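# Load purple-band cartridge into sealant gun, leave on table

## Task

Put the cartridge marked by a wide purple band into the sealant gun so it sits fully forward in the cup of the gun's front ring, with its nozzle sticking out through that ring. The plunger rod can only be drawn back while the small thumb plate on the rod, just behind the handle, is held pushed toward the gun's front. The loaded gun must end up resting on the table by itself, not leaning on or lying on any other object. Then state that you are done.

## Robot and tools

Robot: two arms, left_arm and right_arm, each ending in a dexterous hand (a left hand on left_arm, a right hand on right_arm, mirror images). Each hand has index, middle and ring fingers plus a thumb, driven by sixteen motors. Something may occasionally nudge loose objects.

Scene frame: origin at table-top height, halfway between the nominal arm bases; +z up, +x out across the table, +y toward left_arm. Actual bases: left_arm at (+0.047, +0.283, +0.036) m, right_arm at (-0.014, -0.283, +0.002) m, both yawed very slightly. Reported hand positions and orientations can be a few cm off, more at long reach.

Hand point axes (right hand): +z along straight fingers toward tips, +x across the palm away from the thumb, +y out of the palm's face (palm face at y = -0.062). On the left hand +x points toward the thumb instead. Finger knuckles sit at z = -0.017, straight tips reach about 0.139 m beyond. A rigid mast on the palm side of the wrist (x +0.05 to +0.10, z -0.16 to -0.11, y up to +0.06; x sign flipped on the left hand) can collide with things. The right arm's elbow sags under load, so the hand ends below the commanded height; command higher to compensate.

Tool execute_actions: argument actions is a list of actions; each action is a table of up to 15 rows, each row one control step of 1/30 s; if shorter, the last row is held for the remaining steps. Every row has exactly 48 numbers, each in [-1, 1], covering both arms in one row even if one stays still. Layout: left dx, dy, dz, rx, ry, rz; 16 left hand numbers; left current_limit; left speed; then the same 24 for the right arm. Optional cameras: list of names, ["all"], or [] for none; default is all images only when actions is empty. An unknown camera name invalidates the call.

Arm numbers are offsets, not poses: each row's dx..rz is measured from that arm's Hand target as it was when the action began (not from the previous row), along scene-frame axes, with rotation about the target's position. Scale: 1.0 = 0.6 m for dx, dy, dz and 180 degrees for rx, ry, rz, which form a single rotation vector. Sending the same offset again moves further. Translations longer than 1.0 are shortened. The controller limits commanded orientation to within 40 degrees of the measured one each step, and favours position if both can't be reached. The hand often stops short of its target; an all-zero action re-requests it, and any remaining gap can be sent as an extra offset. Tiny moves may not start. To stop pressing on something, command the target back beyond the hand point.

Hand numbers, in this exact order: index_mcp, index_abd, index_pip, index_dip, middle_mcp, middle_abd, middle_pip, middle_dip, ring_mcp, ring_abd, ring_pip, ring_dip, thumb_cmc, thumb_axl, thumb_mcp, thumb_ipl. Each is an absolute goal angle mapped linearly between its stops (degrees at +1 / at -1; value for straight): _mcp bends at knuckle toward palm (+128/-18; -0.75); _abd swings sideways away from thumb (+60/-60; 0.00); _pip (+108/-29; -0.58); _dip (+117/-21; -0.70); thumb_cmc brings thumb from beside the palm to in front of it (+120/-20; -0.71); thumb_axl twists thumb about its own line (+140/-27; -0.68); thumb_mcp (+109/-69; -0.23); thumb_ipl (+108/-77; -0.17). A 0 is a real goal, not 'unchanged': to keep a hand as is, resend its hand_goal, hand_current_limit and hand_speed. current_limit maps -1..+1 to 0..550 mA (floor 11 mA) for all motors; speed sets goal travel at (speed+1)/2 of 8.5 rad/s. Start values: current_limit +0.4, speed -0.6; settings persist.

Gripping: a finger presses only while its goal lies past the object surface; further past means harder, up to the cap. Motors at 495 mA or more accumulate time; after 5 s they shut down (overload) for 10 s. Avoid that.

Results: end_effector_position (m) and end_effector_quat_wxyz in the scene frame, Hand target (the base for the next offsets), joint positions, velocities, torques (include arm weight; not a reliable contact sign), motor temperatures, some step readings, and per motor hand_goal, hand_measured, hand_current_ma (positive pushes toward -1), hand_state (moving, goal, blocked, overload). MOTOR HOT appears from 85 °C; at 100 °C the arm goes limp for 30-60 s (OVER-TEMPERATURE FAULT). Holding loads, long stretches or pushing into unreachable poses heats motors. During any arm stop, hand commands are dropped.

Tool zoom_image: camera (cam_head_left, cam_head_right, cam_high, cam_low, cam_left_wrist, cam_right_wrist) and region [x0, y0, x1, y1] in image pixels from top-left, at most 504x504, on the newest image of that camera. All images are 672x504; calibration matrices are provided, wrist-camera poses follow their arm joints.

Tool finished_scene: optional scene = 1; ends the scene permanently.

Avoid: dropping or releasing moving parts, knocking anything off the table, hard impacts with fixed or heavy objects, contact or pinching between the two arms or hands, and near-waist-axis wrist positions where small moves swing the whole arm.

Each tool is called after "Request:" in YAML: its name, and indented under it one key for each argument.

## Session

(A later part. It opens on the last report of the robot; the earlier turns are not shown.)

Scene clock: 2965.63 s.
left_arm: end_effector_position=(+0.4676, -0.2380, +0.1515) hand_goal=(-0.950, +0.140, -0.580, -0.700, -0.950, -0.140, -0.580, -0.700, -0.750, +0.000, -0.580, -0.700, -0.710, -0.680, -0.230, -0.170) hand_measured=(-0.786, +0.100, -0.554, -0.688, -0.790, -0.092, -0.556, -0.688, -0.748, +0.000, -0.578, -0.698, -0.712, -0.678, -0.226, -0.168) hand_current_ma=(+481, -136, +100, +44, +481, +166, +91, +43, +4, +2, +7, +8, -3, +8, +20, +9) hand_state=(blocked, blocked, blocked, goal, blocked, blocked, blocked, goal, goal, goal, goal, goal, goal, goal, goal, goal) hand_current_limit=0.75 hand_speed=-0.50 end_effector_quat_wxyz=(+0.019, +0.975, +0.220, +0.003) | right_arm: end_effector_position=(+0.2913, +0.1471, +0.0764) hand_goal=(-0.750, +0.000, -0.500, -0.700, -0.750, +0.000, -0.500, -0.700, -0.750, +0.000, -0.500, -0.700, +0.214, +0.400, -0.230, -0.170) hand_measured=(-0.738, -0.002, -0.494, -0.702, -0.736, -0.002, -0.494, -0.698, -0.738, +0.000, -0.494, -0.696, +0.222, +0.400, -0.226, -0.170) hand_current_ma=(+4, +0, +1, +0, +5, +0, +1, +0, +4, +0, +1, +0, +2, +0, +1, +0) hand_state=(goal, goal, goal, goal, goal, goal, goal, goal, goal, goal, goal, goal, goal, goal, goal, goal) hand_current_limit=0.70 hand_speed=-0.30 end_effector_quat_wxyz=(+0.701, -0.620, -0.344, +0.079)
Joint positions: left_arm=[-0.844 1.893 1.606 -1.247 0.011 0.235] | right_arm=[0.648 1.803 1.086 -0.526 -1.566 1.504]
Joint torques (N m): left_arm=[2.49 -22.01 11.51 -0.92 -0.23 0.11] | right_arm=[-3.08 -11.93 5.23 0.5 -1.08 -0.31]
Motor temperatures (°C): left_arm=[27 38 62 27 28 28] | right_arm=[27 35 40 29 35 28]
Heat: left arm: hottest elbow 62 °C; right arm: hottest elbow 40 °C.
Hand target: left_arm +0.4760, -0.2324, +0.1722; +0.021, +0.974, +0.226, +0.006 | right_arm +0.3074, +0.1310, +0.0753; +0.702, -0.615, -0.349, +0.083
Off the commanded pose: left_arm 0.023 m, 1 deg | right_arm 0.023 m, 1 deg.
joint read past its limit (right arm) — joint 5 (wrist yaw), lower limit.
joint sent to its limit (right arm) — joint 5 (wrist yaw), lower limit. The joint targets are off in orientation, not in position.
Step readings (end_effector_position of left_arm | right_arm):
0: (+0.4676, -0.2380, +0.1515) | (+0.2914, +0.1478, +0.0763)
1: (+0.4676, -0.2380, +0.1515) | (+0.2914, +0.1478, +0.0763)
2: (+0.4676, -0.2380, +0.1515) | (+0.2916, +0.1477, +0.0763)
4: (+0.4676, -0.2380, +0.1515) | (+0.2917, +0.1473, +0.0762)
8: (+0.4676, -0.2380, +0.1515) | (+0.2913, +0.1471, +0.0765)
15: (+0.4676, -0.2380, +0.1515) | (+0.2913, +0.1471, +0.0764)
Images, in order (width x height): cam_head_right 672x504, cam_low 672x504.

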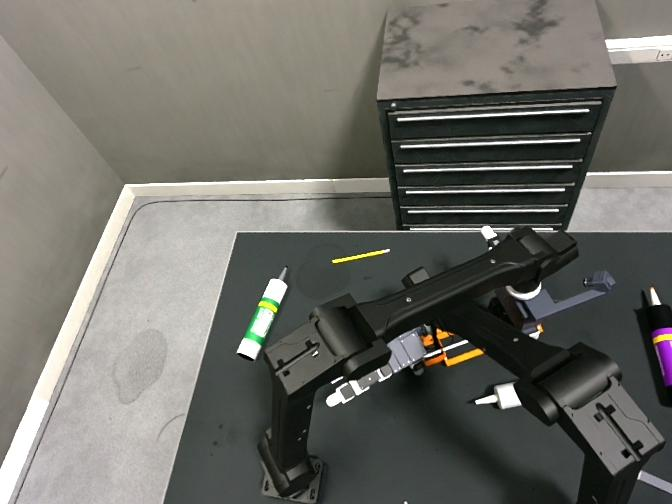

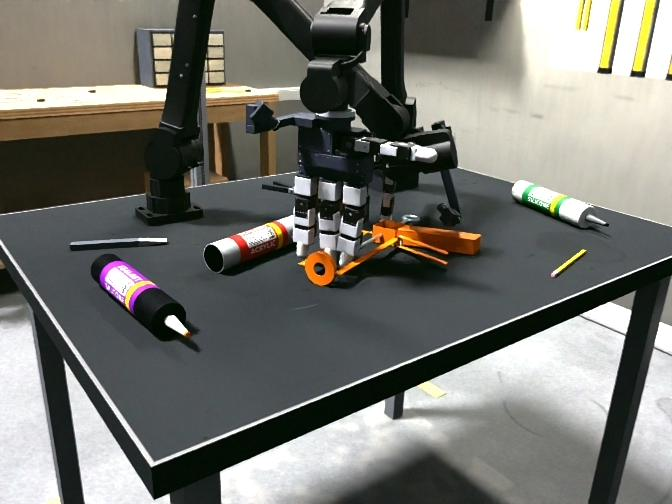

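Request:
execute_actions:
  actions:
    - [[0,0,0,0,0,0,-0.95,0.14,-0.58,-0.7,-0.95,-0.14,-0.58,-0.7,-0.75,0,-0.58,-0.7,-0.71,-0.68,-0.23,-0.17,0.75,-0.5,0.008,-0.014,0,0,0,0,-0.75,0,-0.5,-0.7,-0.75,0,-0.5,-0.7,-0.75,0,-0.5,-0.7,0.214,0.4,-0.23,-0.17,0.7,-0.3]]
    - [[0,0,0,0,0,0,-0.95,0.14,-0.58,-0.7,-0.95,-0.14,-0.58,-0.7,-0.75,0,-0.58,-0.7,-0.71,-0.68,-0.23,-0.17,0.75,-0.5,0.008,-0.014,0,0,0,0,-0.75,0,-0.5,-0.7,-0.75,0,-0.5,-0.7,-0.75,0,-0.5,-0.7,0.214,0.4,-0.23,-0.17,0.7,-0.3]]
  cameras: ["cam_low","cam_head_right"]

Request:
zoom_image:
  camera: "cam_head_right"
  region: [400, 310, 450, 380]

Request:
zoom_image:
  camera: "cam_low"
  region: [300, 190, 430, 300]

Scene clock: 2996.30 s.
left_arm: end_effector_position=(+0.4699, -0.2409, +0.1565) hand_goal=(-0.950, +0.140, -0.580, -0.700, -0.950, -0.140, -0.580, -0.700, -0.750, +0.000, -0.580, -0.700, -0.710, -0.680, -0.230, -0.170) hand_measured=(-0.786, +0.100, -0.544, -0.684, -0.790, -0.092, -0.544, -0.680, -0.748, +0.000, -0.578, -0.698, -0.712, -0.678, -0.226, -0.168) hand_current_ma=(+481, -139, +143, +55, +481, +166, +139, +73, +4, +2, +7, +8, -3, +8, +20, +9) hand_state=(blocked, blocked, blocked, goal, blocked, blocked, blocked, goal, goal, goal, goal, goal, goal, goal, goal, goal) hand_current_limit=0.75 hand_speed=-0.50 end_effector_quat_wxyz=(+0.023, +0.975, +0.220, +0.006) | right_arm: end_effector_position=(+0.2939, +0.1378, +0.0771) hand_goal=(-0.750, +0.000, -0.500, -0.700, -0.750, +0.000, -0.500, -0.700, -0.750, +0.000, -0.500, -0.700, +0.214, +0.400, -0.230, -0.170) hand_measured=(-0.738, -0.002, -0.494, -0.702, -0.736, -0.002, -0.494, -0.698, -0.738, +0.000, -0.494, -0.696, +0.228, +0.400, -0.220, -0.168) hand_current_ma=(+4, +0, +1, +0, +5, +0, +1, +0, +4, +0, +1, +0, +5, +0, +4, +0) hand_state=(goal, goal, goal, goal, goal, goal, goal, goal, goal, goal, goal, goal, goal, goal, goal, goal) hand_current_limit=0.70 hand_speed=-0.30 end_effector_quat_wxyz=(+0.702, -0.621, -0.341, +0.069)
Joint positions: left_arm=[-0.844 1.893 1.616 -1.247 0.011 0.236] | right_arm=[0.63 1.788 1.065 -0.526 -1.566 1.488]
Joint torques (N m): left_arm=[2.14 -22.12 10.88 -0.94 -0.24 0.11] | right_arm=[-4.66 -11.63 5.18 0.32 -1.08 -0.27]
Motor temperatures (°C): left_arm=[27 38 62 27 28 28] | right_arm=[27 35 40 29 35 28]
Heat: left arm: hottest elbow 62 °C; right arm: hottest elbow 40 °C.
Hand target: left_arm +0.4759, -0.2324, +0.1721; +0.021, +0.974, +0.226, +0.006 | right_arm +0.3172, +0.1142, +0.0756; +0.703, -0.615, -0.349, +0.082
Off the commanded pose: left_arm 0.019 m, 1 deg | right_arm 0.033 m, 2 deg.
joint read past its limit (right arm) — joint 5 (wrist yaw), lower limit.
joint sent to its limit (right arm) — joint 5 (wrist yaw), lower limit. The joint targets are off in orientation, not in position.
Step readings (end_effector_position of left_arm | right_arm):
0: (+0.4676, -0.2380, +0.1515) | (+0.2913, +0.1471, +0.0764)
1: (+0.4676, -0.2380, +0.1515) | (+0.2915, +0.1469, +0.0764)
2: (+0.4676, -0.2380, +0.1515) | (+0.2916, +0.1468, +0.0765)
4: (+0.4676, -0.2380, +0.1515) | (+0.2913, +0.1459, +0.0767)
8: (+0.4676, -0.2380, +0.1515) | (+0.2904, +0.1446, +0.0771)
15: (+0.4676, -0.2380, +0.1515) | (+0.2905, +0.1444, +0.0772)
16: (+0.4676, -0.2380, +0.1515) | (+0.2905, +0.1444, +0.0772)
17: (+0.4676, -0.2380, +0.1515) | (+0.2905, +0.1442, +0.0770)
19: (+0.4679, -0.2383, +0.1520) | (+0.2906, +0.1431, +0.0772)
23: (+0.4691, -0.2399, +0.1547) | (+0.2922, +0.1396, +0.0771)
30: (+0.4699, -0.2409, +0.1565) | (+0.2939, +0.1378, +0.0771)
Images, in order (width x height): cam_head_right 672x504, cam_low 672x504.

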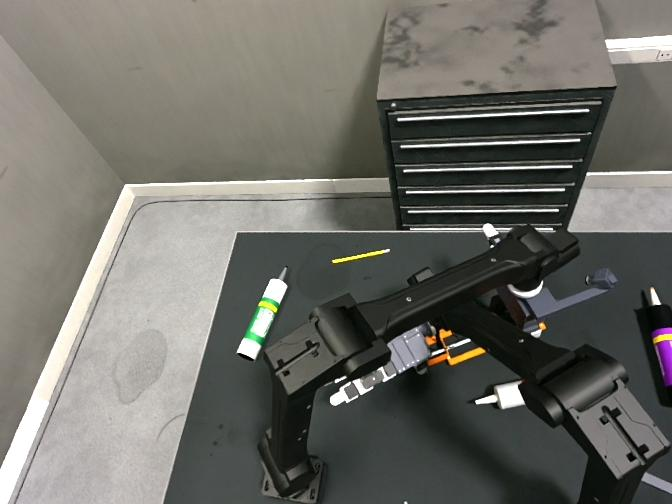

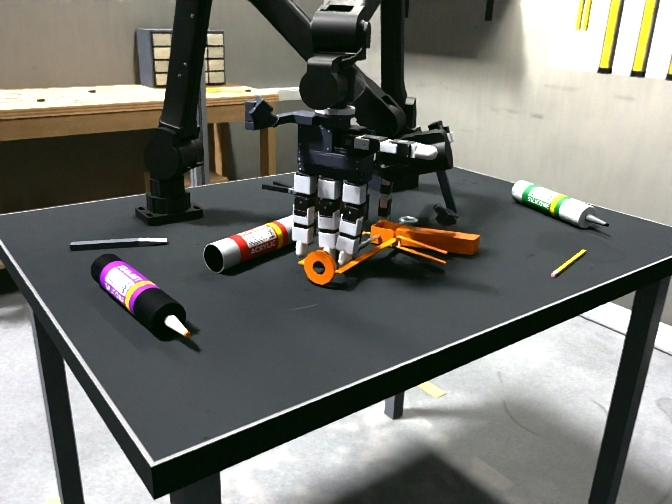

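Scaled by 7.200 from the camera's 672x504 image, which has a finer 960x720 frame.

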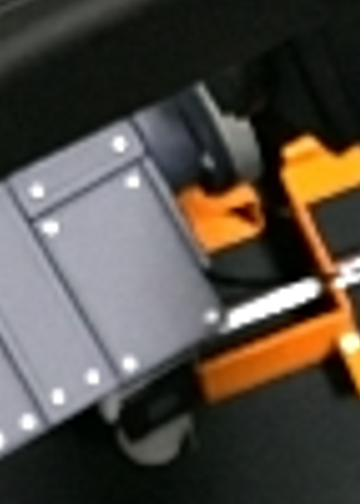

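Scaled by 3.877 from the camera's 672x504 image, which has a finer 960x720 frame.

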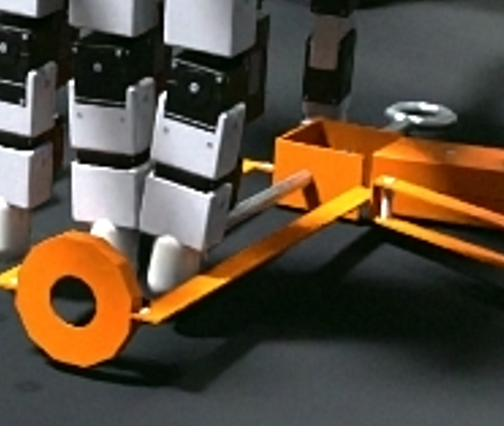

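Request:
execute_actions:
  actions:
    - [[0,0,0,0,0,0,-0.75,0.14,-0.58,-0.7,-0.75,-0.14,-0.58,-0.7,-0.75,0,-0.58,-0.7,-0.71,-0.68,-0.23,-0.17,0.3,-0.5,-0.04,0.055,0,0,0,0,-0.75,0,-0.5,-0.7,-0.75,0,-0.5,-0.7,-0.75,0,-0.5,-0.7,0.214,0.4,-0.23,-0.17,0.4,-0.3]]
    - [[0,0,0,0,0,0,-0.75,0.14,-0.58,-0.7,-0.75,-0.14,-0.58,-0.7,-0.75,0,-0.58,-0.7,-0.71,-0.68,-0.23,-0.17,0.3,-0.5,0,0,0.08,0,0,0,-0.75,0,-0.5,-0.7,-0.75,0,-0.5,-0.7,-0.75,0,-0.5,-0.7,0.214,0.4,-0.23,-0.17,0.4,-0.3]]
    - [[0,0,0,0,0,0,-0.75,0.14,-0.58,-0.7,-0.75,-0.14,-0.58,-0.7,-0.75,0,-0.58,-0.7,-0.71,-0.68,-0.23,-0.17,0.3,-0.5,0,0,0.02,0.0453,-0.063,0.0005,-0.75,0,-0.5,-0.7,-0.75,0,-0.5,-0.7,-0.75,0,-0.5,-0.7,0.0714,0.4,-0.23,-0.17,0.4,-0.3]]
  cameras: ["cam_low","cam_head_right","cam_high"]

Request:
zoom_image:
  camera: "cam_head_right"
  region: [375, 310, 465, 385]

Request:
zoom_image:
  camera: "cam_low"
  region: [330, 150, 480, 260]

Scene clock: 3038.27 s.
left_arm: end_effector_position=(+0.4681, -0.2380, +0.1551) hand_goal=(-0.750, +0.140, -0.580, -0.700, -0.750, -0.140, -0.580, -0.700, -0.750, +0.000, -0.580, -0.700, -0.710, -0.680, -0.230, -0.170) hand_measured=(-0.730, +0.100, -0.556, -0.690, -0.730, -0.092, -0.558, -0.690, -0.748, +0.000, -0.578, -0.698, -0.712, -0.678, -0.226, -0.168) hand_current_ma=(+81, -139, +89, +32, +76, +165, +82, +38, +4, +2, +7, +8, -3, +8, +20, +9) hand_state=(blocked, blocked, blocked, goal, goal, blocked, blocked, goal, goal, goal, goal, goal, goal, goal, goal, goal) hand_current_limit=0.30 hand_speed=-0.50 end_effector_quat_wxyz=(+0.017, +0.975, +0.220, +0.003) | right_arm: end_effector_position=(+0.2926, +0.1437, +0.1301) hand_goal=(-0.750, +0.000, -0.500, -0.700, -0.750, +0.000, -0.500, -0.700, -0.750, +0.000, -0.500, -0.700, +0.072, +0.400, -0.230, -0.170) hand_measured=(-0.738, -0.002, -0.494, -0.702, -0.736, -0.002, -0.494, -0.698, -0.738, +0.000, -0.494, -0.696, +0.076, +0.400, -0.228, -0.168) hand_current_ma=(+4, +0, +1, +0, +5, +0, +1, +0, +4, +0, +1, +0, +0, +0, +0, +0) hand_state=(goal, goal, goal, goal, goal, goal, goal, goal, goal, goal, goal, goal, goal, goal, goal, goal) hand_current_limit=0.40 hand_speed=-0.30 end_effector_quat_wxyz=(+0.706, -0.581, -0.406, +0.001)
Joint positions: left_arm=[-0.844 1.893 1.616 -1.261 0.009 0.236] | right_arm=[0.642 1.662 1.037 -0.489 -1.566 1.419]
Joint torques (N m): left_arm=[2.37 -22.01 10.82 -0.29 -0.17 0.1] | right_arm=[0.73 -10.87 6.63 1.28 -1.02 -0.32]
Motor temperatures (°C): left_arm=[27 39 61 27 28 28] | right_arm=[28 36 39 29 35 28]
Heat: left arm: hottest elbow 61 °C; right arm: hottest elbow 39 °C.
Hand target: left_arm +0.4760, -0.2324, +0.1721; +0.021, +0.974, +0.226, +0.006 | right_arm +0.2931, +0.1472, +0.1355; +0.706, -0.568, -0.422, -0.003
Off the commanded pose: left_arm 0.020 m, 1 deg | right_arm 0.006 m, 2 deg.
joint read past its limit (right arm) — joint 5 (wrist yaw), lower limit.
joint sent to its limit (right arm) — joint 5 (wrist yaw), lower limit. The joint targets still meet the commanded pose.
Step readings (end_effector_position of left_arm | right_arm):
0: (+0.4699, -0.2409, +0.1565) | (+0.2939, +0.1378, +0.0771)
1: (+0.4699, -0.2409, +0.1565) | (+0.2939, +0.1378, +0.0771)
2: (+0.4699, -0.2408, +0.1564) | (+0.2937, +0.1379, +0.0771)
4: (+0.4689, -0.2391, +0.1556) | (+0.2935, +0.1380, +0.0771)
8: (+0.4685, -0.2385, +0.1553) | (+0.2927, +0.1386, +0.0771)
15: (+0.4685, -0.2385, +0.1553) | (+0.2910, +0.1399, +0.0771)
16: (+0.4685, -0.2385, +0.1553) | (+0.2908, +0.1400, +0.0771)
17: (+0.4685, -0.2385, +0.1553) | (+0.2906, +0.1399, +0.0774)
19: (+0.4685, -0.2385, +0.1553) | (+0.2896, +0.1392, +0.0792)
23: (+0.4683, -0.2383, +0.1552) | (+0.2849, +0.1377, +0.0899)
30: (+0.4681, -0.2380, +0.1551) | (+0.2863, +0.1394, +0.1077)
31: (+0.4681, -0.2380, +0.1551) | (+0.2864, +0.1394, +0.1078)
32: (+0.4681, -0.2380, +0.1551) | (+0.2872, +0.1400, +0.1087)
34: (+0.4681, -0.2380, +0.1551) | (+0.2885, +0.1409, +0.1106)
38: (+0.4681, -0.2380, +0.1551) | (+0.2889, +0.1411, +0.1215)
45: (+0.4681, -0.2380, +0.1551) | (+0.2929, +0.1440, +0.1312)
Images, in order (width x height): cam_head_right 672x504, cam_high 672x504, cam_low 672x504.

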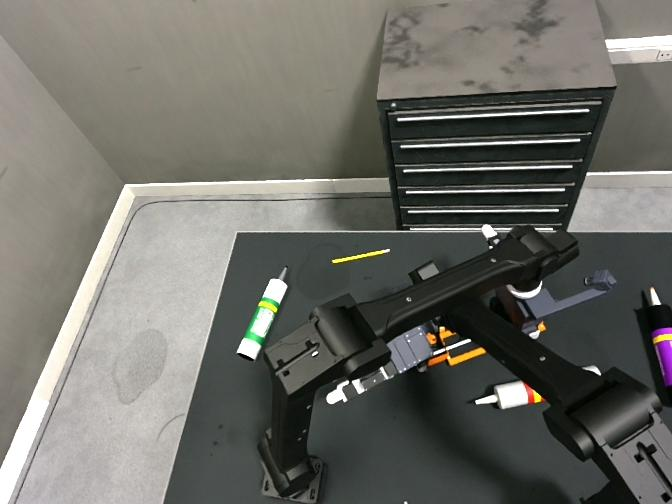

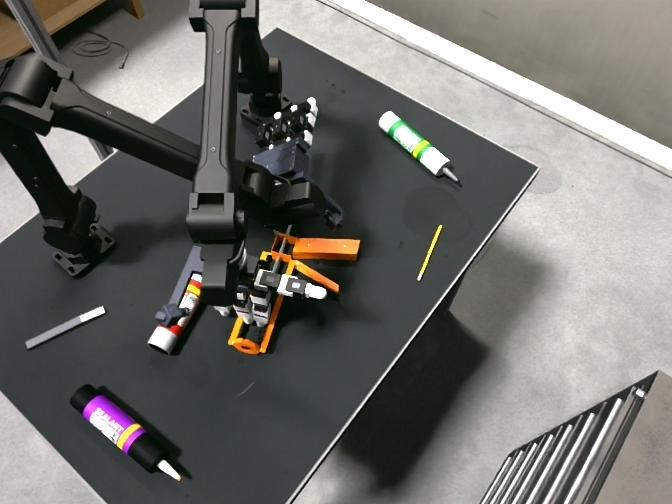

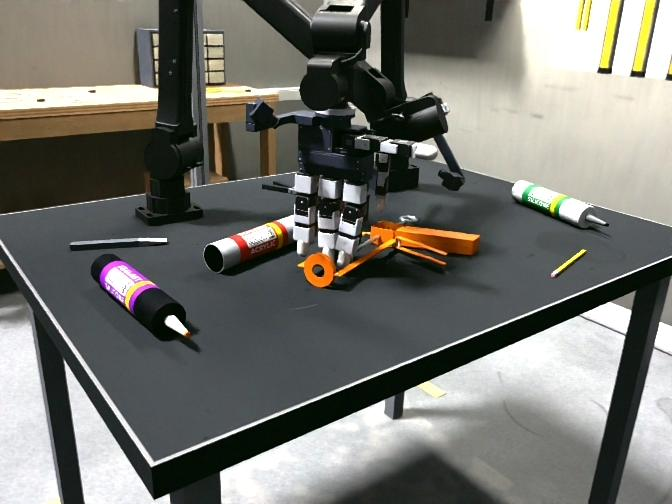

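Scaled by 5.600 from the camera's 672x504 image, which has a finer 960x720 frame.

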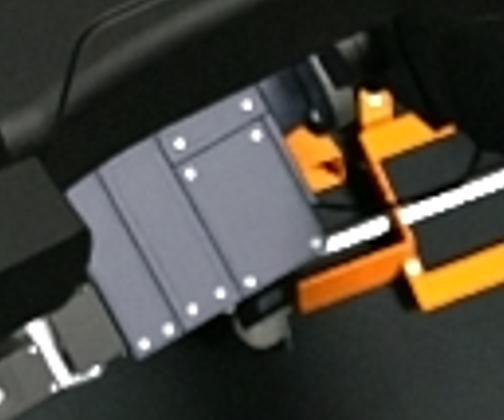

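Scaled by 3.360 from the camera's 672x504 image, which has a finer 960x720 frame.

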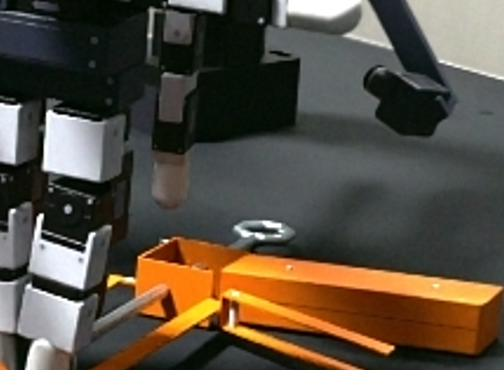

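Request:
execute_actions:
  actions: []
  cameras: ["cam_head_right", "cam_low", "cam_high"]

Scene clock: 3073.37 s.
left_arm: end_effector_position=(+0.4681, -0.2380, +0.1551) hand_goal=(-0.750, +0.140, -0.580, -0.700, -0.750, -0.140, -0.580, -0.700, -0.750, +0.000, -0.580, -0.700, -0.710, -0.680, -0.230, -0.170) hand_measured=(-0.730, +0.100, -0.556, -0.690, -0.730, -0.092, -0.558, -0.690, -0.748, +0.000, -0.578, -0.698, -0.712, -0.678, -0.226, -0.168) hand_current_ma=(+81, -139, +89, +32, +76, +165, +82, +38, +4, +2, +7, +8, -3, +8, +20, +9) hand_state=(blocked, blocked, blocked, goal, goal, blocked, blocked, goal, goal, goal, goal, goal, goal, goal, goal, goal) hand_current_limit=0.30 hand_speed=-0.50 end_effector_quat_wxyz=(+0.017, +0.975, +0.220, +0.003) | right_arm: end_effector_position=(+0.2926, +0.1438, +0.1302) hand_goal=(-0.750, +0.000, -0.500, -0.700, -0.750, +0.000, -0.500, -0.700, -0.750, +0.000, -0.500, -0.700, +0.072, +0.400, -0.230, -0.170) hand_measured=(-0.738, -0.002, -0.494, -0.702, -0.736, -0.002, -0.494, -0.698, -0.738, +0.000, -0.494, -0.696, +0.076, +0.400, -0.228, -0.168) hand_current_ma=(+4, +0, +1, +0, +5, +0, +1, +0, +4, +0, +1, +0, +0, +0, +0, +0) hand_state=(goal, goal, goal, goal, goal, goal, goal, goal, goal, goal, goal, goal, goal, goal, goal, goal) hand_current_limit=0.40 hand_speed=-0.30 end_effector_quat_wxyz=(+0.706, -0.581, -0.406, +0.001)
Joint positions: left_arm=[-0.844 1.893 1.616 -1.261 0.009 0.236] | right_arm=[0.642 1.662 1.037 -0.489 -1.566 1.419]
Joint velocities: within noise
Joint torques (N m): left_arm=[2.08 -21.66 10.7 -0.47 -0.15 0.06] | right_arm=[0.73 -10.99 6.63 1.28 -1.02 -0.31]
Motor temperatures (°C): left_arm=[27 39 60 27 28 28] | right_arm=[27 36 40 29 35 28]
Heat: left arm: hottest elbow 60 °C; right arm: hottest elbow 40 °C.
Hand target: left_arm +0.4760, -0.2324, +0.1721; +0.021, +0.974, +0.226, +0.006 | right_arm +0.2931, +0.1472, +0.1355; +0.706, -0.568, -0.422, -0.003
Off the commanded pose: left_arm 0.020 m, 1 deg | right_arm 0.006 m, 2 deg.
joint read past its limit (right arm) — joint 5 (wrist yaw), lower limit.
Images, in order (width x height): cam_head_right 672x504, cam_high 672x504, cam_low 672x504.

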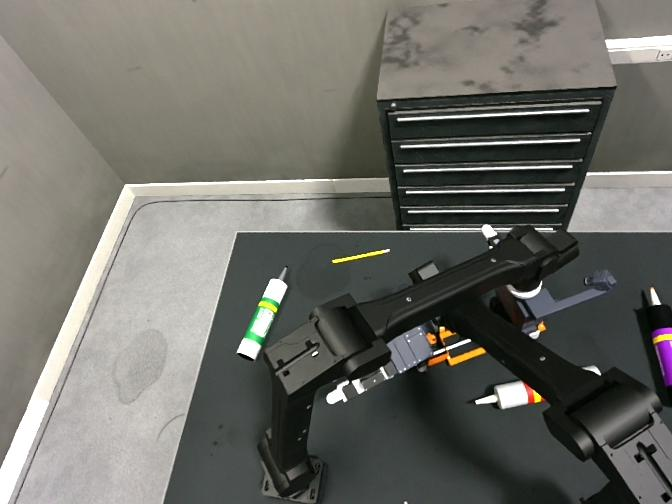

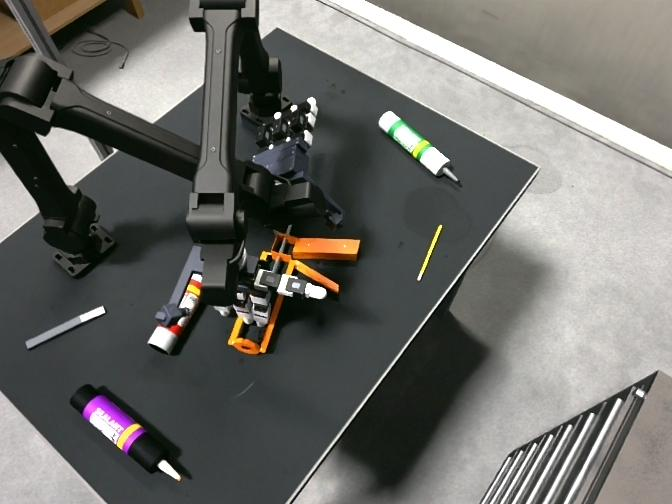

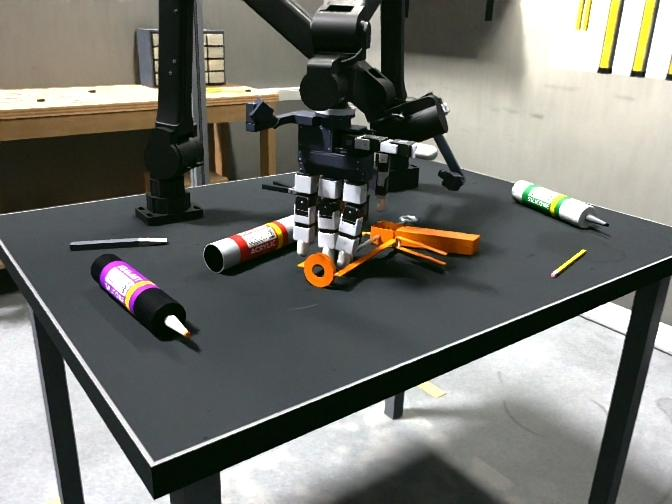

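Request:
zoom_image:
  camera: "cam_low"
  region: [290, 170, 490, 300]

Request:
zoom_image:
  camera: "cam_head_right"
  region: [365, 300, 485, 400]

Request:
zoom_image:
  camera: "cam_high"
  region: [210, 220, 340, 370]

Scaled by 2.520 from the camera's 672x504 image, which has a finer 960x720 frame.

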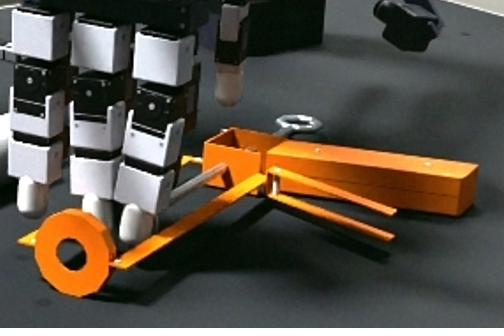

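Scaled by 4.200 from the camera's 672x504 image, which has a finer 960x720 frame.

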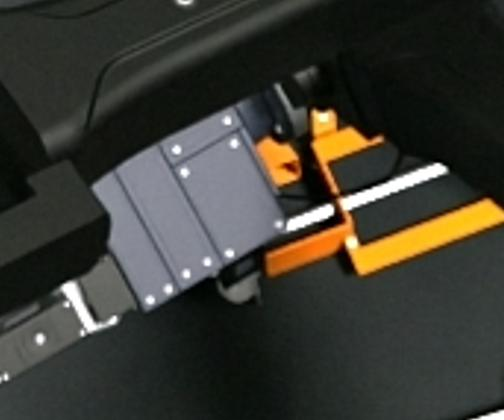

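Scaled by 3.360 from the camera's 672x504 image, which has a finer 960x720 frame.

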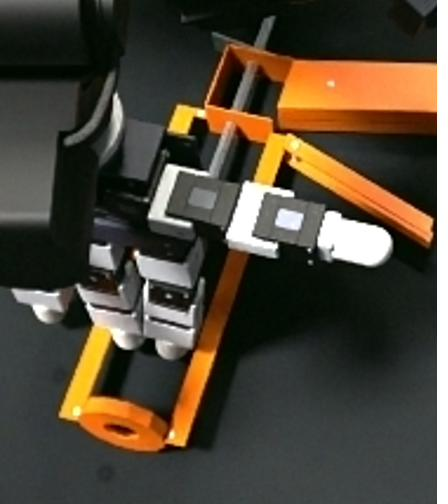

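Request:
zoom_image:
  camera: "cam_high"
  region: [250, 210, 320, 262]

Request:
zoom_image:
  camera: "cam_low"
  region: [350, 190, 440, 257]

Scaled by 7.200 from the camera's 672x504 image, which has a finer 960x720 frame.

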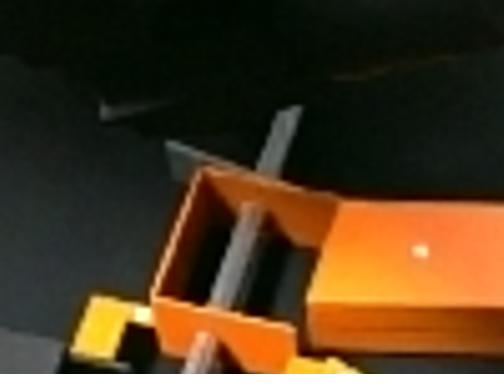

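Scaled by 5.600 from the camera's 672x504 image, which has a finer 960x720 frame.

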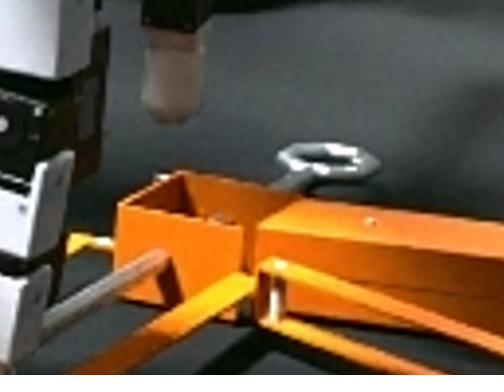

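Request:
execute_actions:
  actions:
    - [[0,0,0,0,0,0,-0.75,0.14,-0.58,-0.7,-0.75,-0.14,-0.58,-0.7,-0.75,0,-0.58,-0.7,-0.71,-0.68,-0.23,-0.17,0.0,-0.5,0.0067,0.0183,-0.025,0,0,0,-0.75,0,-0.5,-0.7,-0.75,0,-0.5,-0.7,-0.75,0,-0.5,-0.7,0.0714,0.4,-0.23,-0.17,0.4,-0.3]]
  cameras: ["cam_head_right", "cam_low", "cam_high"]

Scene clock: 3114.80 s.
left_arm: end_effector_position=(+0.4681, -0.2380, +0.1551) hand_goal=(-0.750, +0.140, -0.580, -0.700, -0.750, -0.140, -0.580, -0.700, -0.750, +0.000, -0.580, -0.700, -0.710, -0.680, -0.230, -0.170) hand_measured=(-0.730, +0.100, -0.556, -0.690, -0.730, -0.092, -0.558, -0.690, -0.748, +0.000, -0.578, -0.698, -0.712, -0.678, -0.226, -0.168) hand_current_ma=(+81, -139, +89, +32, +76, +165, +82, +38, +4, +2, +7, +8, -3, +8, +20, +9) hand_state=(blocked, blocked, blocked, goal, goal, blocked, blocked, goal, goal, goal, goal, goal, goal, goal, goal, goal) hand_current_limit=0.00 hand_speed=-0.50 end_effector_quat_wxyz=(+0.017, +0.975, +0.220, +0.003) | right_arm: end_effector_position=(+0.2918, +0.1486, +0.1174) hand_goal=(-0.750, +0.000, -0.500, -0.700, -0.750, +0.000, -0.500, -0.700, -0.750, +0.000, -0.500, -0.700, +0.072, +0.400, -0.230, -0.170) hand_measured=(-0.738, -0.002, -0.494, -0.702, -0.736, -0.002, -0.494, -0.698, -0.738, +0.000, -0.494, -0.696, +0.076, +0.400, -0.228, -0.168) hand_current_ma=(+4, +0, +1, +0, +5, +0, +1, +0, +4, +0, +1, +0, +0, +0, +0, +0) hand_state=(goal, goal, goal, goal, goal, goal, goal, goal, goal, goal, goal, goal, goal, goal, goal, goal) hand_current_limit=0.40 hand_speed=-0.30 end_effector_quat_wxyz=(+0.706, -0.579, -0.409, +0.004)
Joint positions: left_arm=[-0.844 1.893 1.616 -1.261 0.009 0.236] | right_arm=[0.65 1.692 1.037 -0.468 -1.566 1.409]
Joint torques (N m): left_arm=[2.08 -21.71 10.67 -0.39 -0.12 0.11] | right_arm=[0.97 -9.82 8.08 1.25 -1.02 -0.31]
Motor temperatures (°C): left_arm=[27 39 60 27 28 28] | right_arm=[27 36 40 29 34 28]
Heat: left arm: hottest elbow 60 °C; right arm: hottest elbow 40 °C.
Hand target: left_arm +0.4760, -0.2324, +0.1721; +0.021, +0.974, +0.226, +0.006 | right_arm +0.2970, +0.1583, +0.1204; +0.706, -0.568, -0.422, -0.003
Off the commanded pose: left_arm 0.020 m, 1 deg | right_arm 0.011 m, 2 deg.
joint read past its limit (right arm) — joint 5 (wrist yaw), lower limit.
joint sent to its limit (right arm) — joint 5 (wrist yaw), lower limit. The joint targets still meet the commanded pose.
Step readings (end_effector_position of left_arm | right_arm):
0: (+0.4681, -0.2380, +0.1551) | (+0.2926, +0.1438, +0.1302)
1: (+0.4681, -0.2380, +0.1551) | (+0.2926, +0.1438, +0.1302)
2: (+0.4681, -0.2380, +0.1551) | (+0.2929, +0.1440, +0.1303)
4: (+0.4681, -0.2380, +0.1551) | (+0.2929, +0.1451, +0.1300)
8: (+0.4681, -0.2380, +0.1551) | (+0.2927, +0.1471, +0.1247)
15: (+0.4681, -0.2380, +0.1551) | (+0.2918, +0.1483, +0.1173)
Images, in order (width x height): cam_head_right 672x504, cam_high 672x504, cam_low 672x504.

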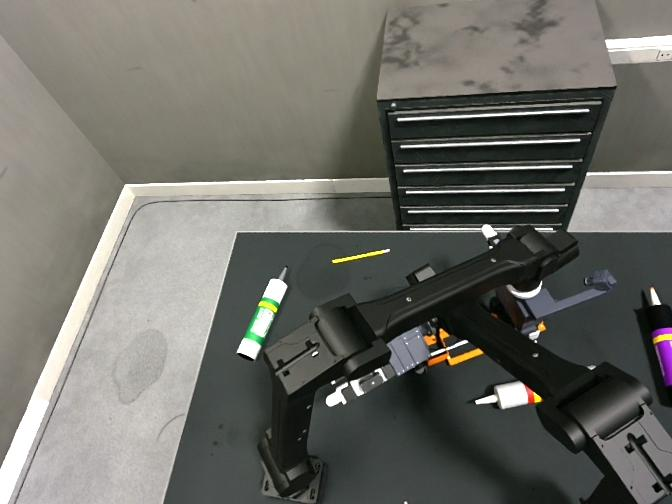

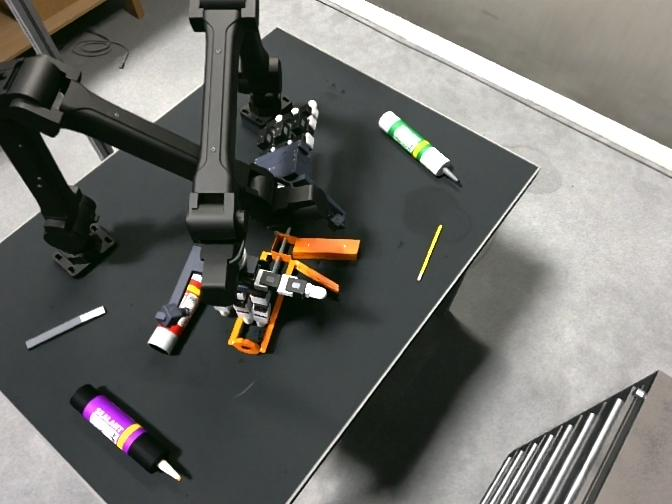

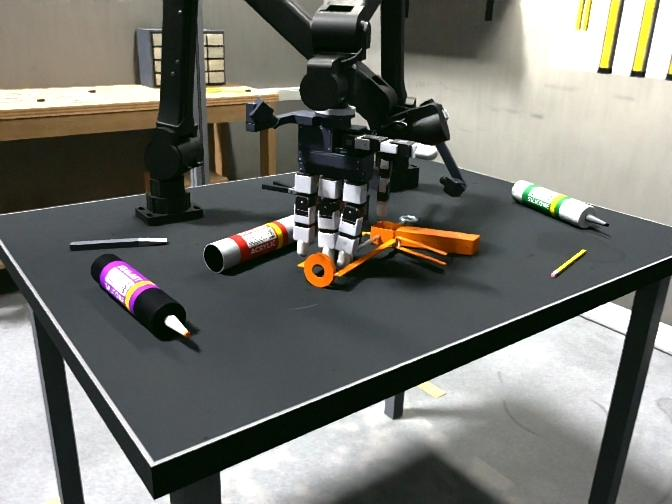

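Request:
zoom_image:
  camera: "cam_low"
  region: [350, 190, 440, 257]

Request:
zoom_image:
  camera: "cam_head_right"
  region: [400, 310, 470, 380]

Request:
zoom_image:
  camera: "cam_high"
  region: [250, 200, 330, 260]

Scaled by 5.600 from the camera's 672x504 image, which has a finer 960x720 frame.

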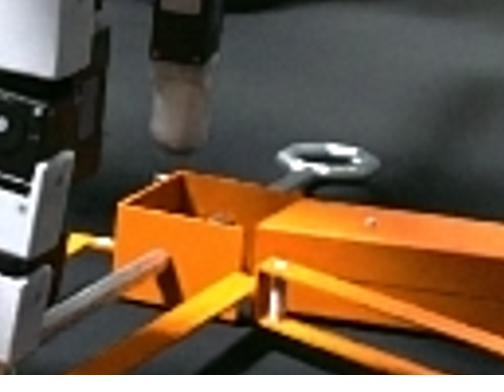

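Scaled by 7.200 from the camera's 672x504 image, which has a finer 960x720 frame.

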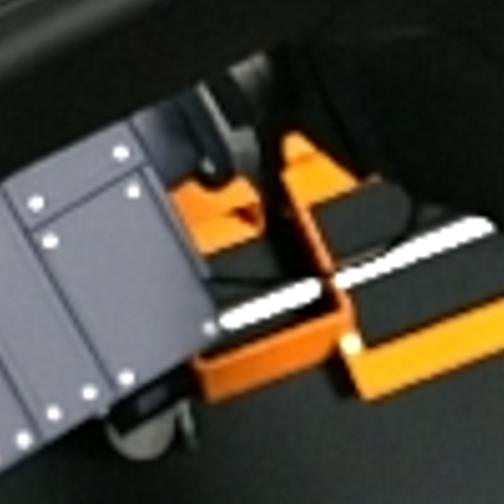

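Scaled by 6.300 from the camera's 672x504 image, which has a finer 960x720 frame.

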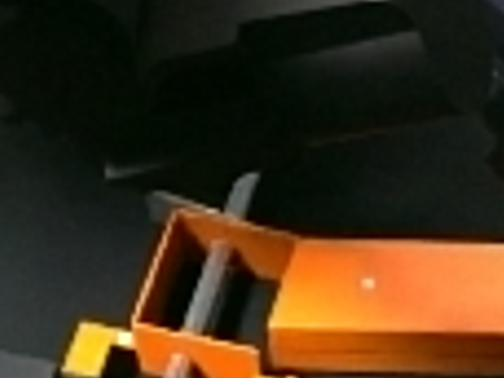

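Request:
execute_actions:
  actions:
    - [[0,0,0,0,0,0,-0.75,0.14,-0.58,-0.7,-0.75,-0.14,-0.58,-0.7,-0.75,0,-0.58,-0.7,-0.71,-0.68,-0.23,-0.17,0.0,-0.5,0.005,0.003,-0.02,0,0,0,-0.75,0,-0.5,-0.7,-0.75,0,-0.5,-0.7,-0.75,0,-0.5,-0.7,0.0714,0.4,-0.23,-0.17,0.4,-0.3]]
    - [[0,0,0,0,0,0,-0.75,0.14,-0.58,-0.7,-0.75,-0.14,-0.58,-0.7,-0.75,0,-0.58,-0.7,-0.71,-0.68,-0.23,-0.17,0.0,-0.5,0,0,-0.017,0,0,0,-0.75,0,-0.5,-0.7,-0.75,0,-0.5,-0.7,-0.75,0,-0.5,-0.7,0.0714,0.4,-0.23,-0.17,0.4,-0.3]]
  cameras: ["cam_head_right", "cam_low", "cam_high"]

Request:
zoom_image:
  camera: "cam_low"
  region: [340, 160, 480, 260]

Request:
zoom_image:
  camera: "cam_head_right"
  region: [400, 310, 470, 380]

Request:
zoom_image:
  camera: "cam_high"
  region: [250, 200, 330, 260]

Scene clock: 3141.73 s.
left_arm: end_effector_position=(+0.4681, -0.2380, +0.1551) hand_goal=(-0.750, +0.140, -0.580, -0.700, -0.750, -0.140, -0.580, -0.700, -0.750, +0.000, -0.580, -0.700, -0.710, -0.680, -0.230, -0.170) hand_measured=(-0.730, +0.100, -0.556, -0.690, -0.730, -0.092, -0.558, -0.690, -0.748, +0.000, -0.578, -0.698, -0.712, -0.678, -0.226, -0.168) hand_current_ma=(+81, -139, +89, +32, +76, +165, +82, +38, +4, +2, +7, +8, -3, +8, +20, +9) hand_state=(blocked, blocked, blocked, goal, goal, blocked, blocked, goal, goal, goal, goal, goal, goal, goal, goal, goal) hand_current_limit=0.00 hand_speed=-0.50 end_effector_quat_wxyz=(+0.017, +0.975, +0.220, +0.003) | right_arm: end_effector_position=(+0.2962, +0.1517, +0.0985) hand_goal=(-0.750, +0.000, -0.500, -0.700, -0.750, +0.000, -0.500, -0.700, -0.750, +0.000, -0.500, -0.700, +0.072, +0.400, -0.230, -0.170) hand_measured=(-0.738, -0.002, -0.494, -0.702, -0.736, -0.002, -0.494, -0.698, -0.738, +0.000, -0.494, -0.696, +0.074, +0.400, -0.228, -0.168) hand_current_ma=(+4, +0, +1, +0, +5, +0, +1, +0, +4, +0, +1, +0, +0, +0, +0, +0) hand_state=(goal, goal, goal, goal, goal, goal, goal, goal, goal, goal, goal, goal, goal, goal, goal, goal) hand_current_limit=0.40 hand_speed=-0.30 end_effector_quat_wxyz=(+0.706, -0.578, -0.411, +0.001)
Joint positions: left_arm=[-0.844 1.893 1.616 -1.261 0.009 0.236] | right_arm=[0.65 1.737 1.037 -0.436 -1.566 1.39]
Joint torques (N m): left_arm=[1.96 -22.36 10.71 -0.49 -0.16 0.1] | right_arm=[0.97 -9.82 7.58 1.22 -1.03 -0.3]
Motor temperatures (°C): left_arm=[27 39 60 27 28 28] | right_arm=[27 34 41 29 34 28]
Heat: left arm: hottest elbow 60 °C; right arm: hottest elbow 41 °C.
Hand target: left_arm +0.4760, -0.2324, +0.1721; +0.021, +0.974, +0.226, +0.006 | right_arm +0.3002, +0.1600, +0.0983; +0.706, -0.568, -0.422, -0.003
Off the commanded pose: left_arm 0.020 m, 1 deg | right_arm 0.009 m, 2 deg.
joint read past its limit (right arm) — joint 5 (wrist yaw), lower limit.
joint sent to its limit (right arm) — joint 5 (wrist yaw), lower limit. The joint targets still meet the commanded pose.
Step readings (end_effector_position of left_arm | right_arm):
0: (+0.4681, -0.2380, +0.1551) | (+0.2918, +0.1486, +0.1174)
1: (+0.4681, -0.2380, +0.1551) | (+0.2918, +0.1486, +0.1174)
2: (+0.4681, -0.2380, +0.1551) | (+0.2920, +0.1487, +0.1173)
4: (+0.4681, -0.2380, +0.1551) | (+0.2928, +0.1493, +0.1161)
8: (+0.4681, -0.2380, +0.1551) | (+0.2937, +0.1499, +0.1097)
15: (+0.4681, -0.2380, +0.1551) | (+0.2940, +0.1501, +0.1053)
16: (+0.4681, -0.2380, +0.1551) | (+0.2941, +0.1502, +0.1054)
17: (+0.4681, -0.2380, +0.1551) | (+0.2943, +0.1504, +0.1055)
19: (+0.4681, -0.2380, +0.1551) | (+0.2950, +0.1509, +0.1048)
23: (+0.4681, -0.2380, +0.1551) | (+0.2957, +0.1514, +0.1012)
30: (+0.4681, -0.2380, +0.1551) | (+0.2961, +0.1516, +0.0985)
Images, in order (width x height): cam_head_right 672x504, cam_high 672x504, cam_low 672x504.

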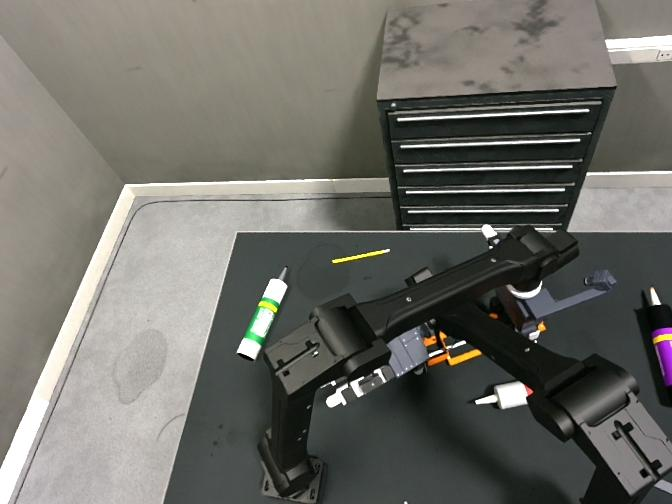

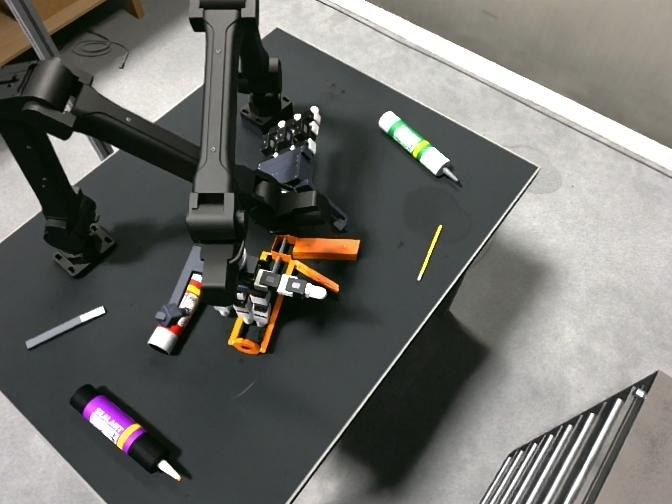

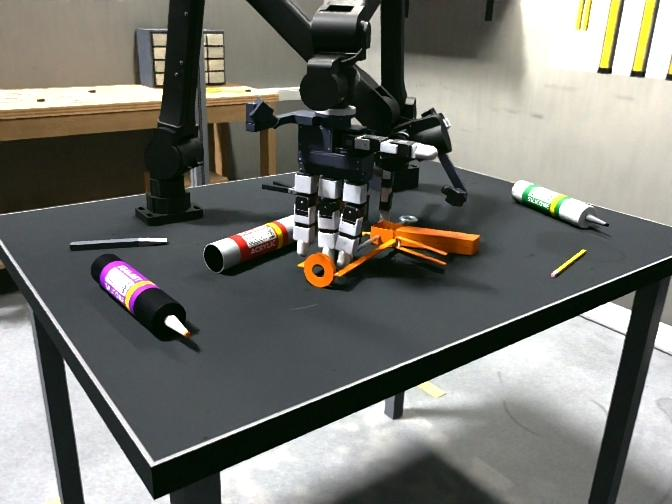

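Scaled by 3.600 from the camera's 672x504 image, which has a finer 960x720 frame.

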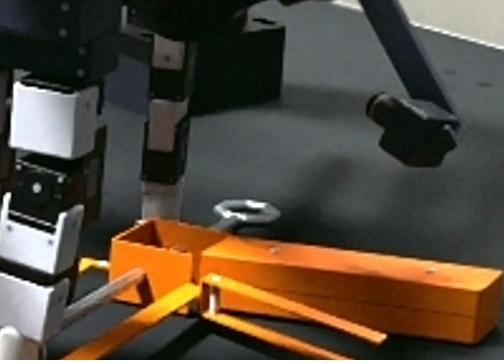

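Scaled by 7.200 from the camera's 672x504 image, which has a finer 960x720 frame.

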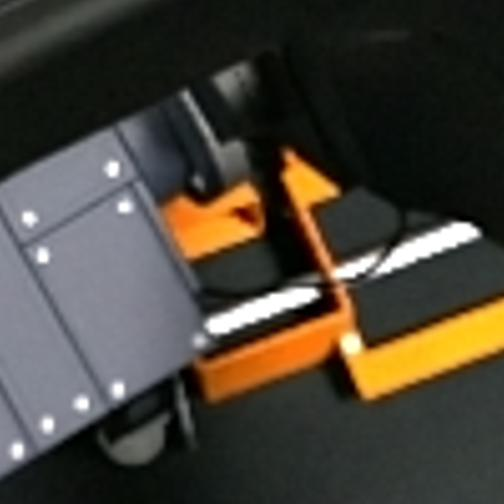

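Scaled by 6.300 from the camera's 672x504 image, which has a finer 960x720 frame.

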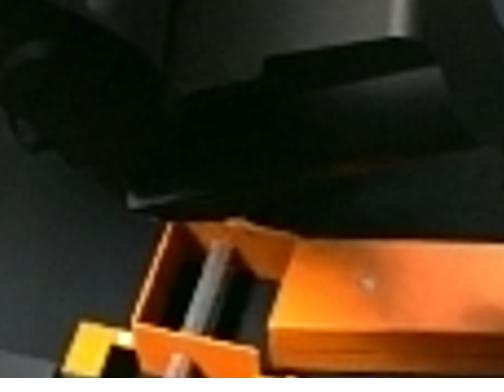

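Request:
execute_actions:
  actions:
    - [[0,0,0,0,0,0,-0.75,0.14,-0.58,-0.7,-0.75,-0.14,-0.58,-0.7,-0.75,0,-0.58,-0.7,-0.71,-0.68,-0.23,-0.17,0.0,-0.5,0.0074,-0.0149,0,0,0,0,-0.75,0,-0.5,-0.7,-0.75,0,-0.5,-0.7,-0.75,0,-0.5,-0.7,0.0714,0.4,-0.23,-0.17,0.6,-0.3]]
    - [[0,0,0,0,0,0,-0.75,0.14,-0.58,-0.7,-0.75,-0.14,-0.58,-0.7,-0.75,0,-0.58,-0.7,-0.71,-0.68,-0.23,-0.17,0.0,-0.5,0.0074,-0.0149,0,0,0,0,-0.75,0,-0.5,-0.7,-0.75,0,-0.5,-0.7,-0.75,0,-0.5,-0.7,0.0714,0.4,-0.23,-0.17,0.6,-0.3]]
  cameras: ["cam_head_right", "cam_low", "cam_high"]

Request:
zoom_image:
  camera: "cam_low"
  region: [340, 160, 480, 260]

Request:
zoom_image:
  camera: "cam_head_right"
  region: [400, 310, 470, 380]

Request:
zoom_image:
  camera: "cam_high"
  region: [250, 200, 330, 260]

Scene clock: 3159.60 s.
left_arm: end_effector_position=(+0.4681, -0.2380, +0.1551) hand_goal=(-0.750, +0.140, -0.580, -0.700, -0.750, -0.140, -0.580, -0.700, -0.750, +0.000, -0.580, -0.700, -0.710, -0.680, -0.230, -0.170) hand_measured=(-0.730, +0.100, -0.556, -0.690, -0.730, -0.092, -0.558, -0.690, -0.748, +0.000, -0.578, -0.698, -0.712, -0.678, -0.226, -0.168) hand_current_ma=(+82, -139, +89, +32, +78, +165, +82, +38, +4, +2, +7, +8, -3, +8, +20, +9) hand_state=(blocked, blocked, blocked, goal, goal, blocked, blocked, goal, goal, goal, goal, goal, goal, goal, goal, goal) hand_current_limit=0.00 hand_speed=-0.50 end_effector_quat_wxyz=(+0.017, +0.975, +0.220, +0.003) | right_arm: end_effector_position=(+0.3027, +0.1457, +0.0968) hand_goal=(-0.750, +0.000, -0.500, -0.700, -0.750, +0.000, -0.500, -0.700, -0.750, +0.000, -0.500, -0.700, +0.072, +0.400, -0.230, -0.170) hand_measured=(-0.738, -0.002, -0.494, -0.702, -0.736, -0.002, -0.494, -0.698, -0.738, +0.000, -0.494, -0.696, +0.074, +0.400, -0.228, -0.168) hand_current_ma=(+4, +0, +1, +0, +5, +0, +1, +0, +4, +0, +1, +0, +0, +0, +0, +0) hand_state=(goal, goal, goal, goal, goal, goal, goal, goal, goal, goal, goal, goal, goal, goal, goal, goal) hand_current_limit=0.60 hand_speed=-0.30 end_effector_quat_wxyz=(+0.705, -0.579, -0.409, -0.009)
Joint positions: left_arm=[-0.844 1.893 1.616 -1.261 0.009 0.236] | right_arm=[0.633 1.737 1.03 -0.436 -1.566 1.372]
Joint torques (N m): left_arm=[1.79 -21.89 10.71 -0.29 -0.12 0.12] | right_arm=[-0.32 -11.05 6.17 0.75 -1.03 -0.32]
Motor temperatures (°C): left_arm=[27 39 60 27 28 28] | right_arm=[27 35 42 29 34 28]
Heat: left arm: hottest elbow 60 °C; right arm: hottest elbow 42 °C.
Hand target: left_arm +0.4760, -0.2324, +0.1721; +0.021, +0.974, +0.226, +0.006 | right_arm +0.3090, +0.1422, +0.0983; +0.706, -0.568, -0.422, -0.003
Off the commanded pose: left_arm 0.020 m, 1 deg | right_arm 0.007 m, 2 deg.
joint read past its limit (right arm) — joint 5 (wrist yaw), lower limit.
joint sent to its limit (right arm) — joint 5 (wrist yaw), lower limit. The joint targets still meet the commanded pose.
Step readings (end_effector_position of left_arm | right_arm):
0: (+0.4681, -0.2380, +0.1551) | (+0.2962, +0.1517, +0.0985)
1: (+0.4681, -0.2380, +0.1551) | (+0.2962, +0.1517, +0.0985)
2: (+0.4681, -0.2380, +0.1551) | (+0.2962, +0.1517, +0.0985)
4: (+0.4681, -0.2380, +0.1551) | (+0.2963, +0.1518, +0.0986)
8: (+0.4681, -0.2380, +0.1551) | (+0.2965, +0.1519, +0.0987)
15: (+0.4681, -0.2380, +0.1551) | (+0.2968, +0.1521, +0.0988)
16: (+0.4681, -0.2380, +0.1551) | (+0.2968, +0.1521, +0.0988)
17: (+0.4681, -0.2380, +0.1551) | (+0.2970, +0.1520, +0.0988)
19: (+0.4681, -0.2380, +0.1551) | (+0.2982, +0.1510, +0.0986)
23: (+0.4681, -0.2380, +0.1551) | (+0.3015, +0.1465, +0.0969)
30: (+0.4681, -0.2380, +0.1551) | (+0.3026, +0.1456, +0.0968)
Images, in order (width x height): cam_head_right 672x504, cam_high 672x504, cam_low 672x504.

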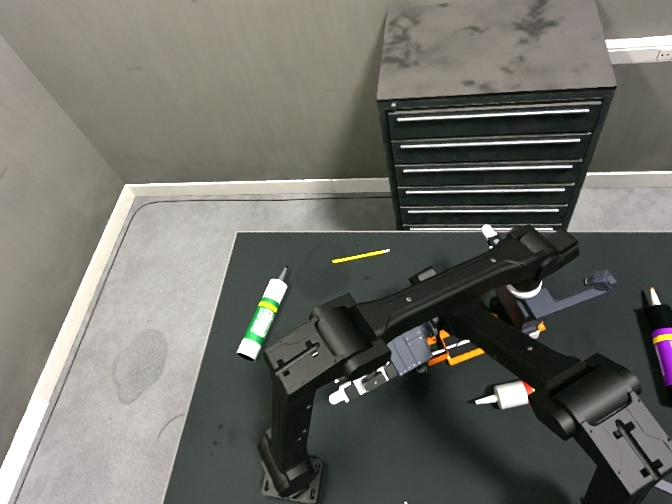

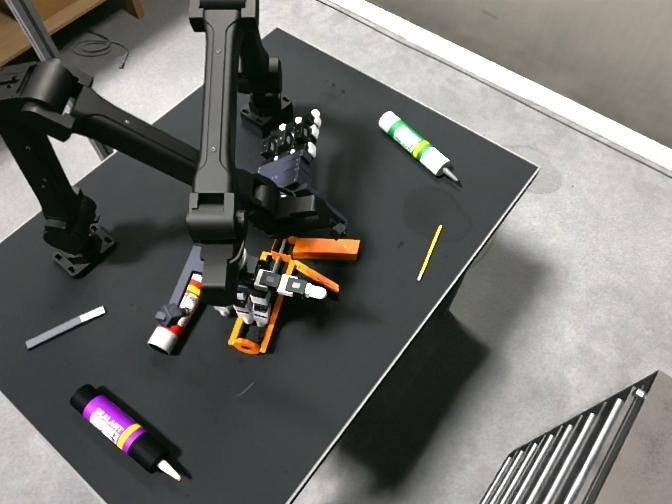

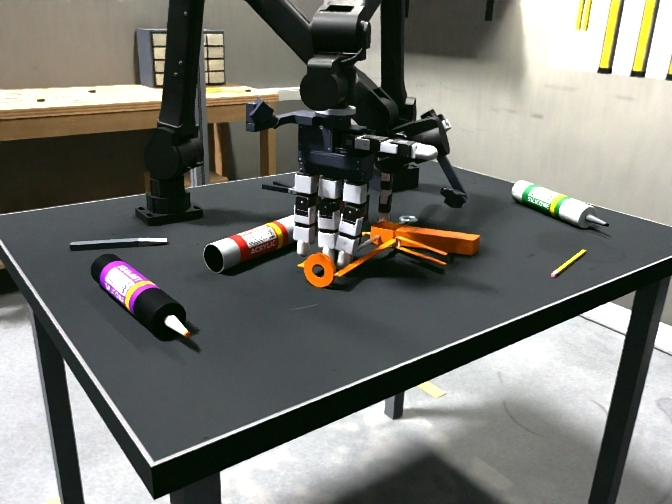

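Scaled by 3.600 from the camera's 672x504 image, which has a finer 960x720 frame.

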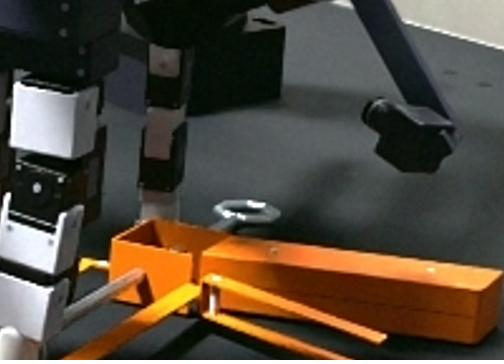

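Scaled by 7.200 from the camera's 672x504 image, which has a finer 960x720 frame.

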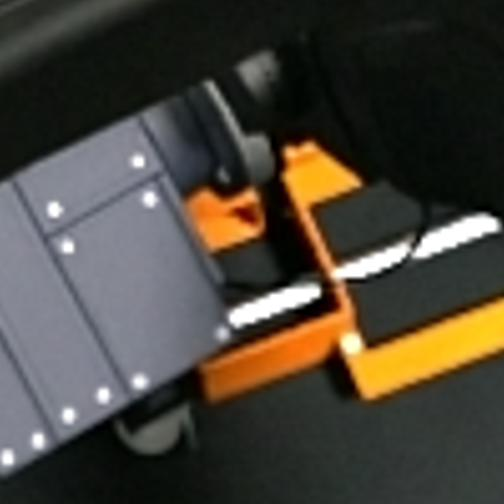

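Scaled by 6.300 from the camera's 672x504 image, which has a finer 960x720 frame.

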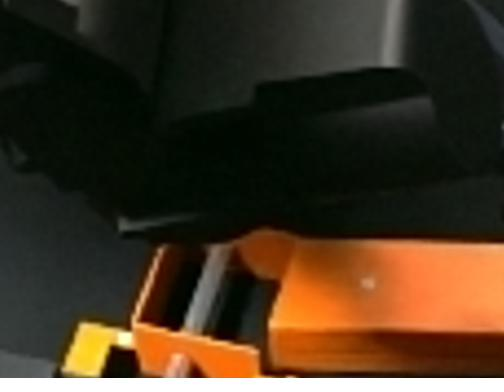

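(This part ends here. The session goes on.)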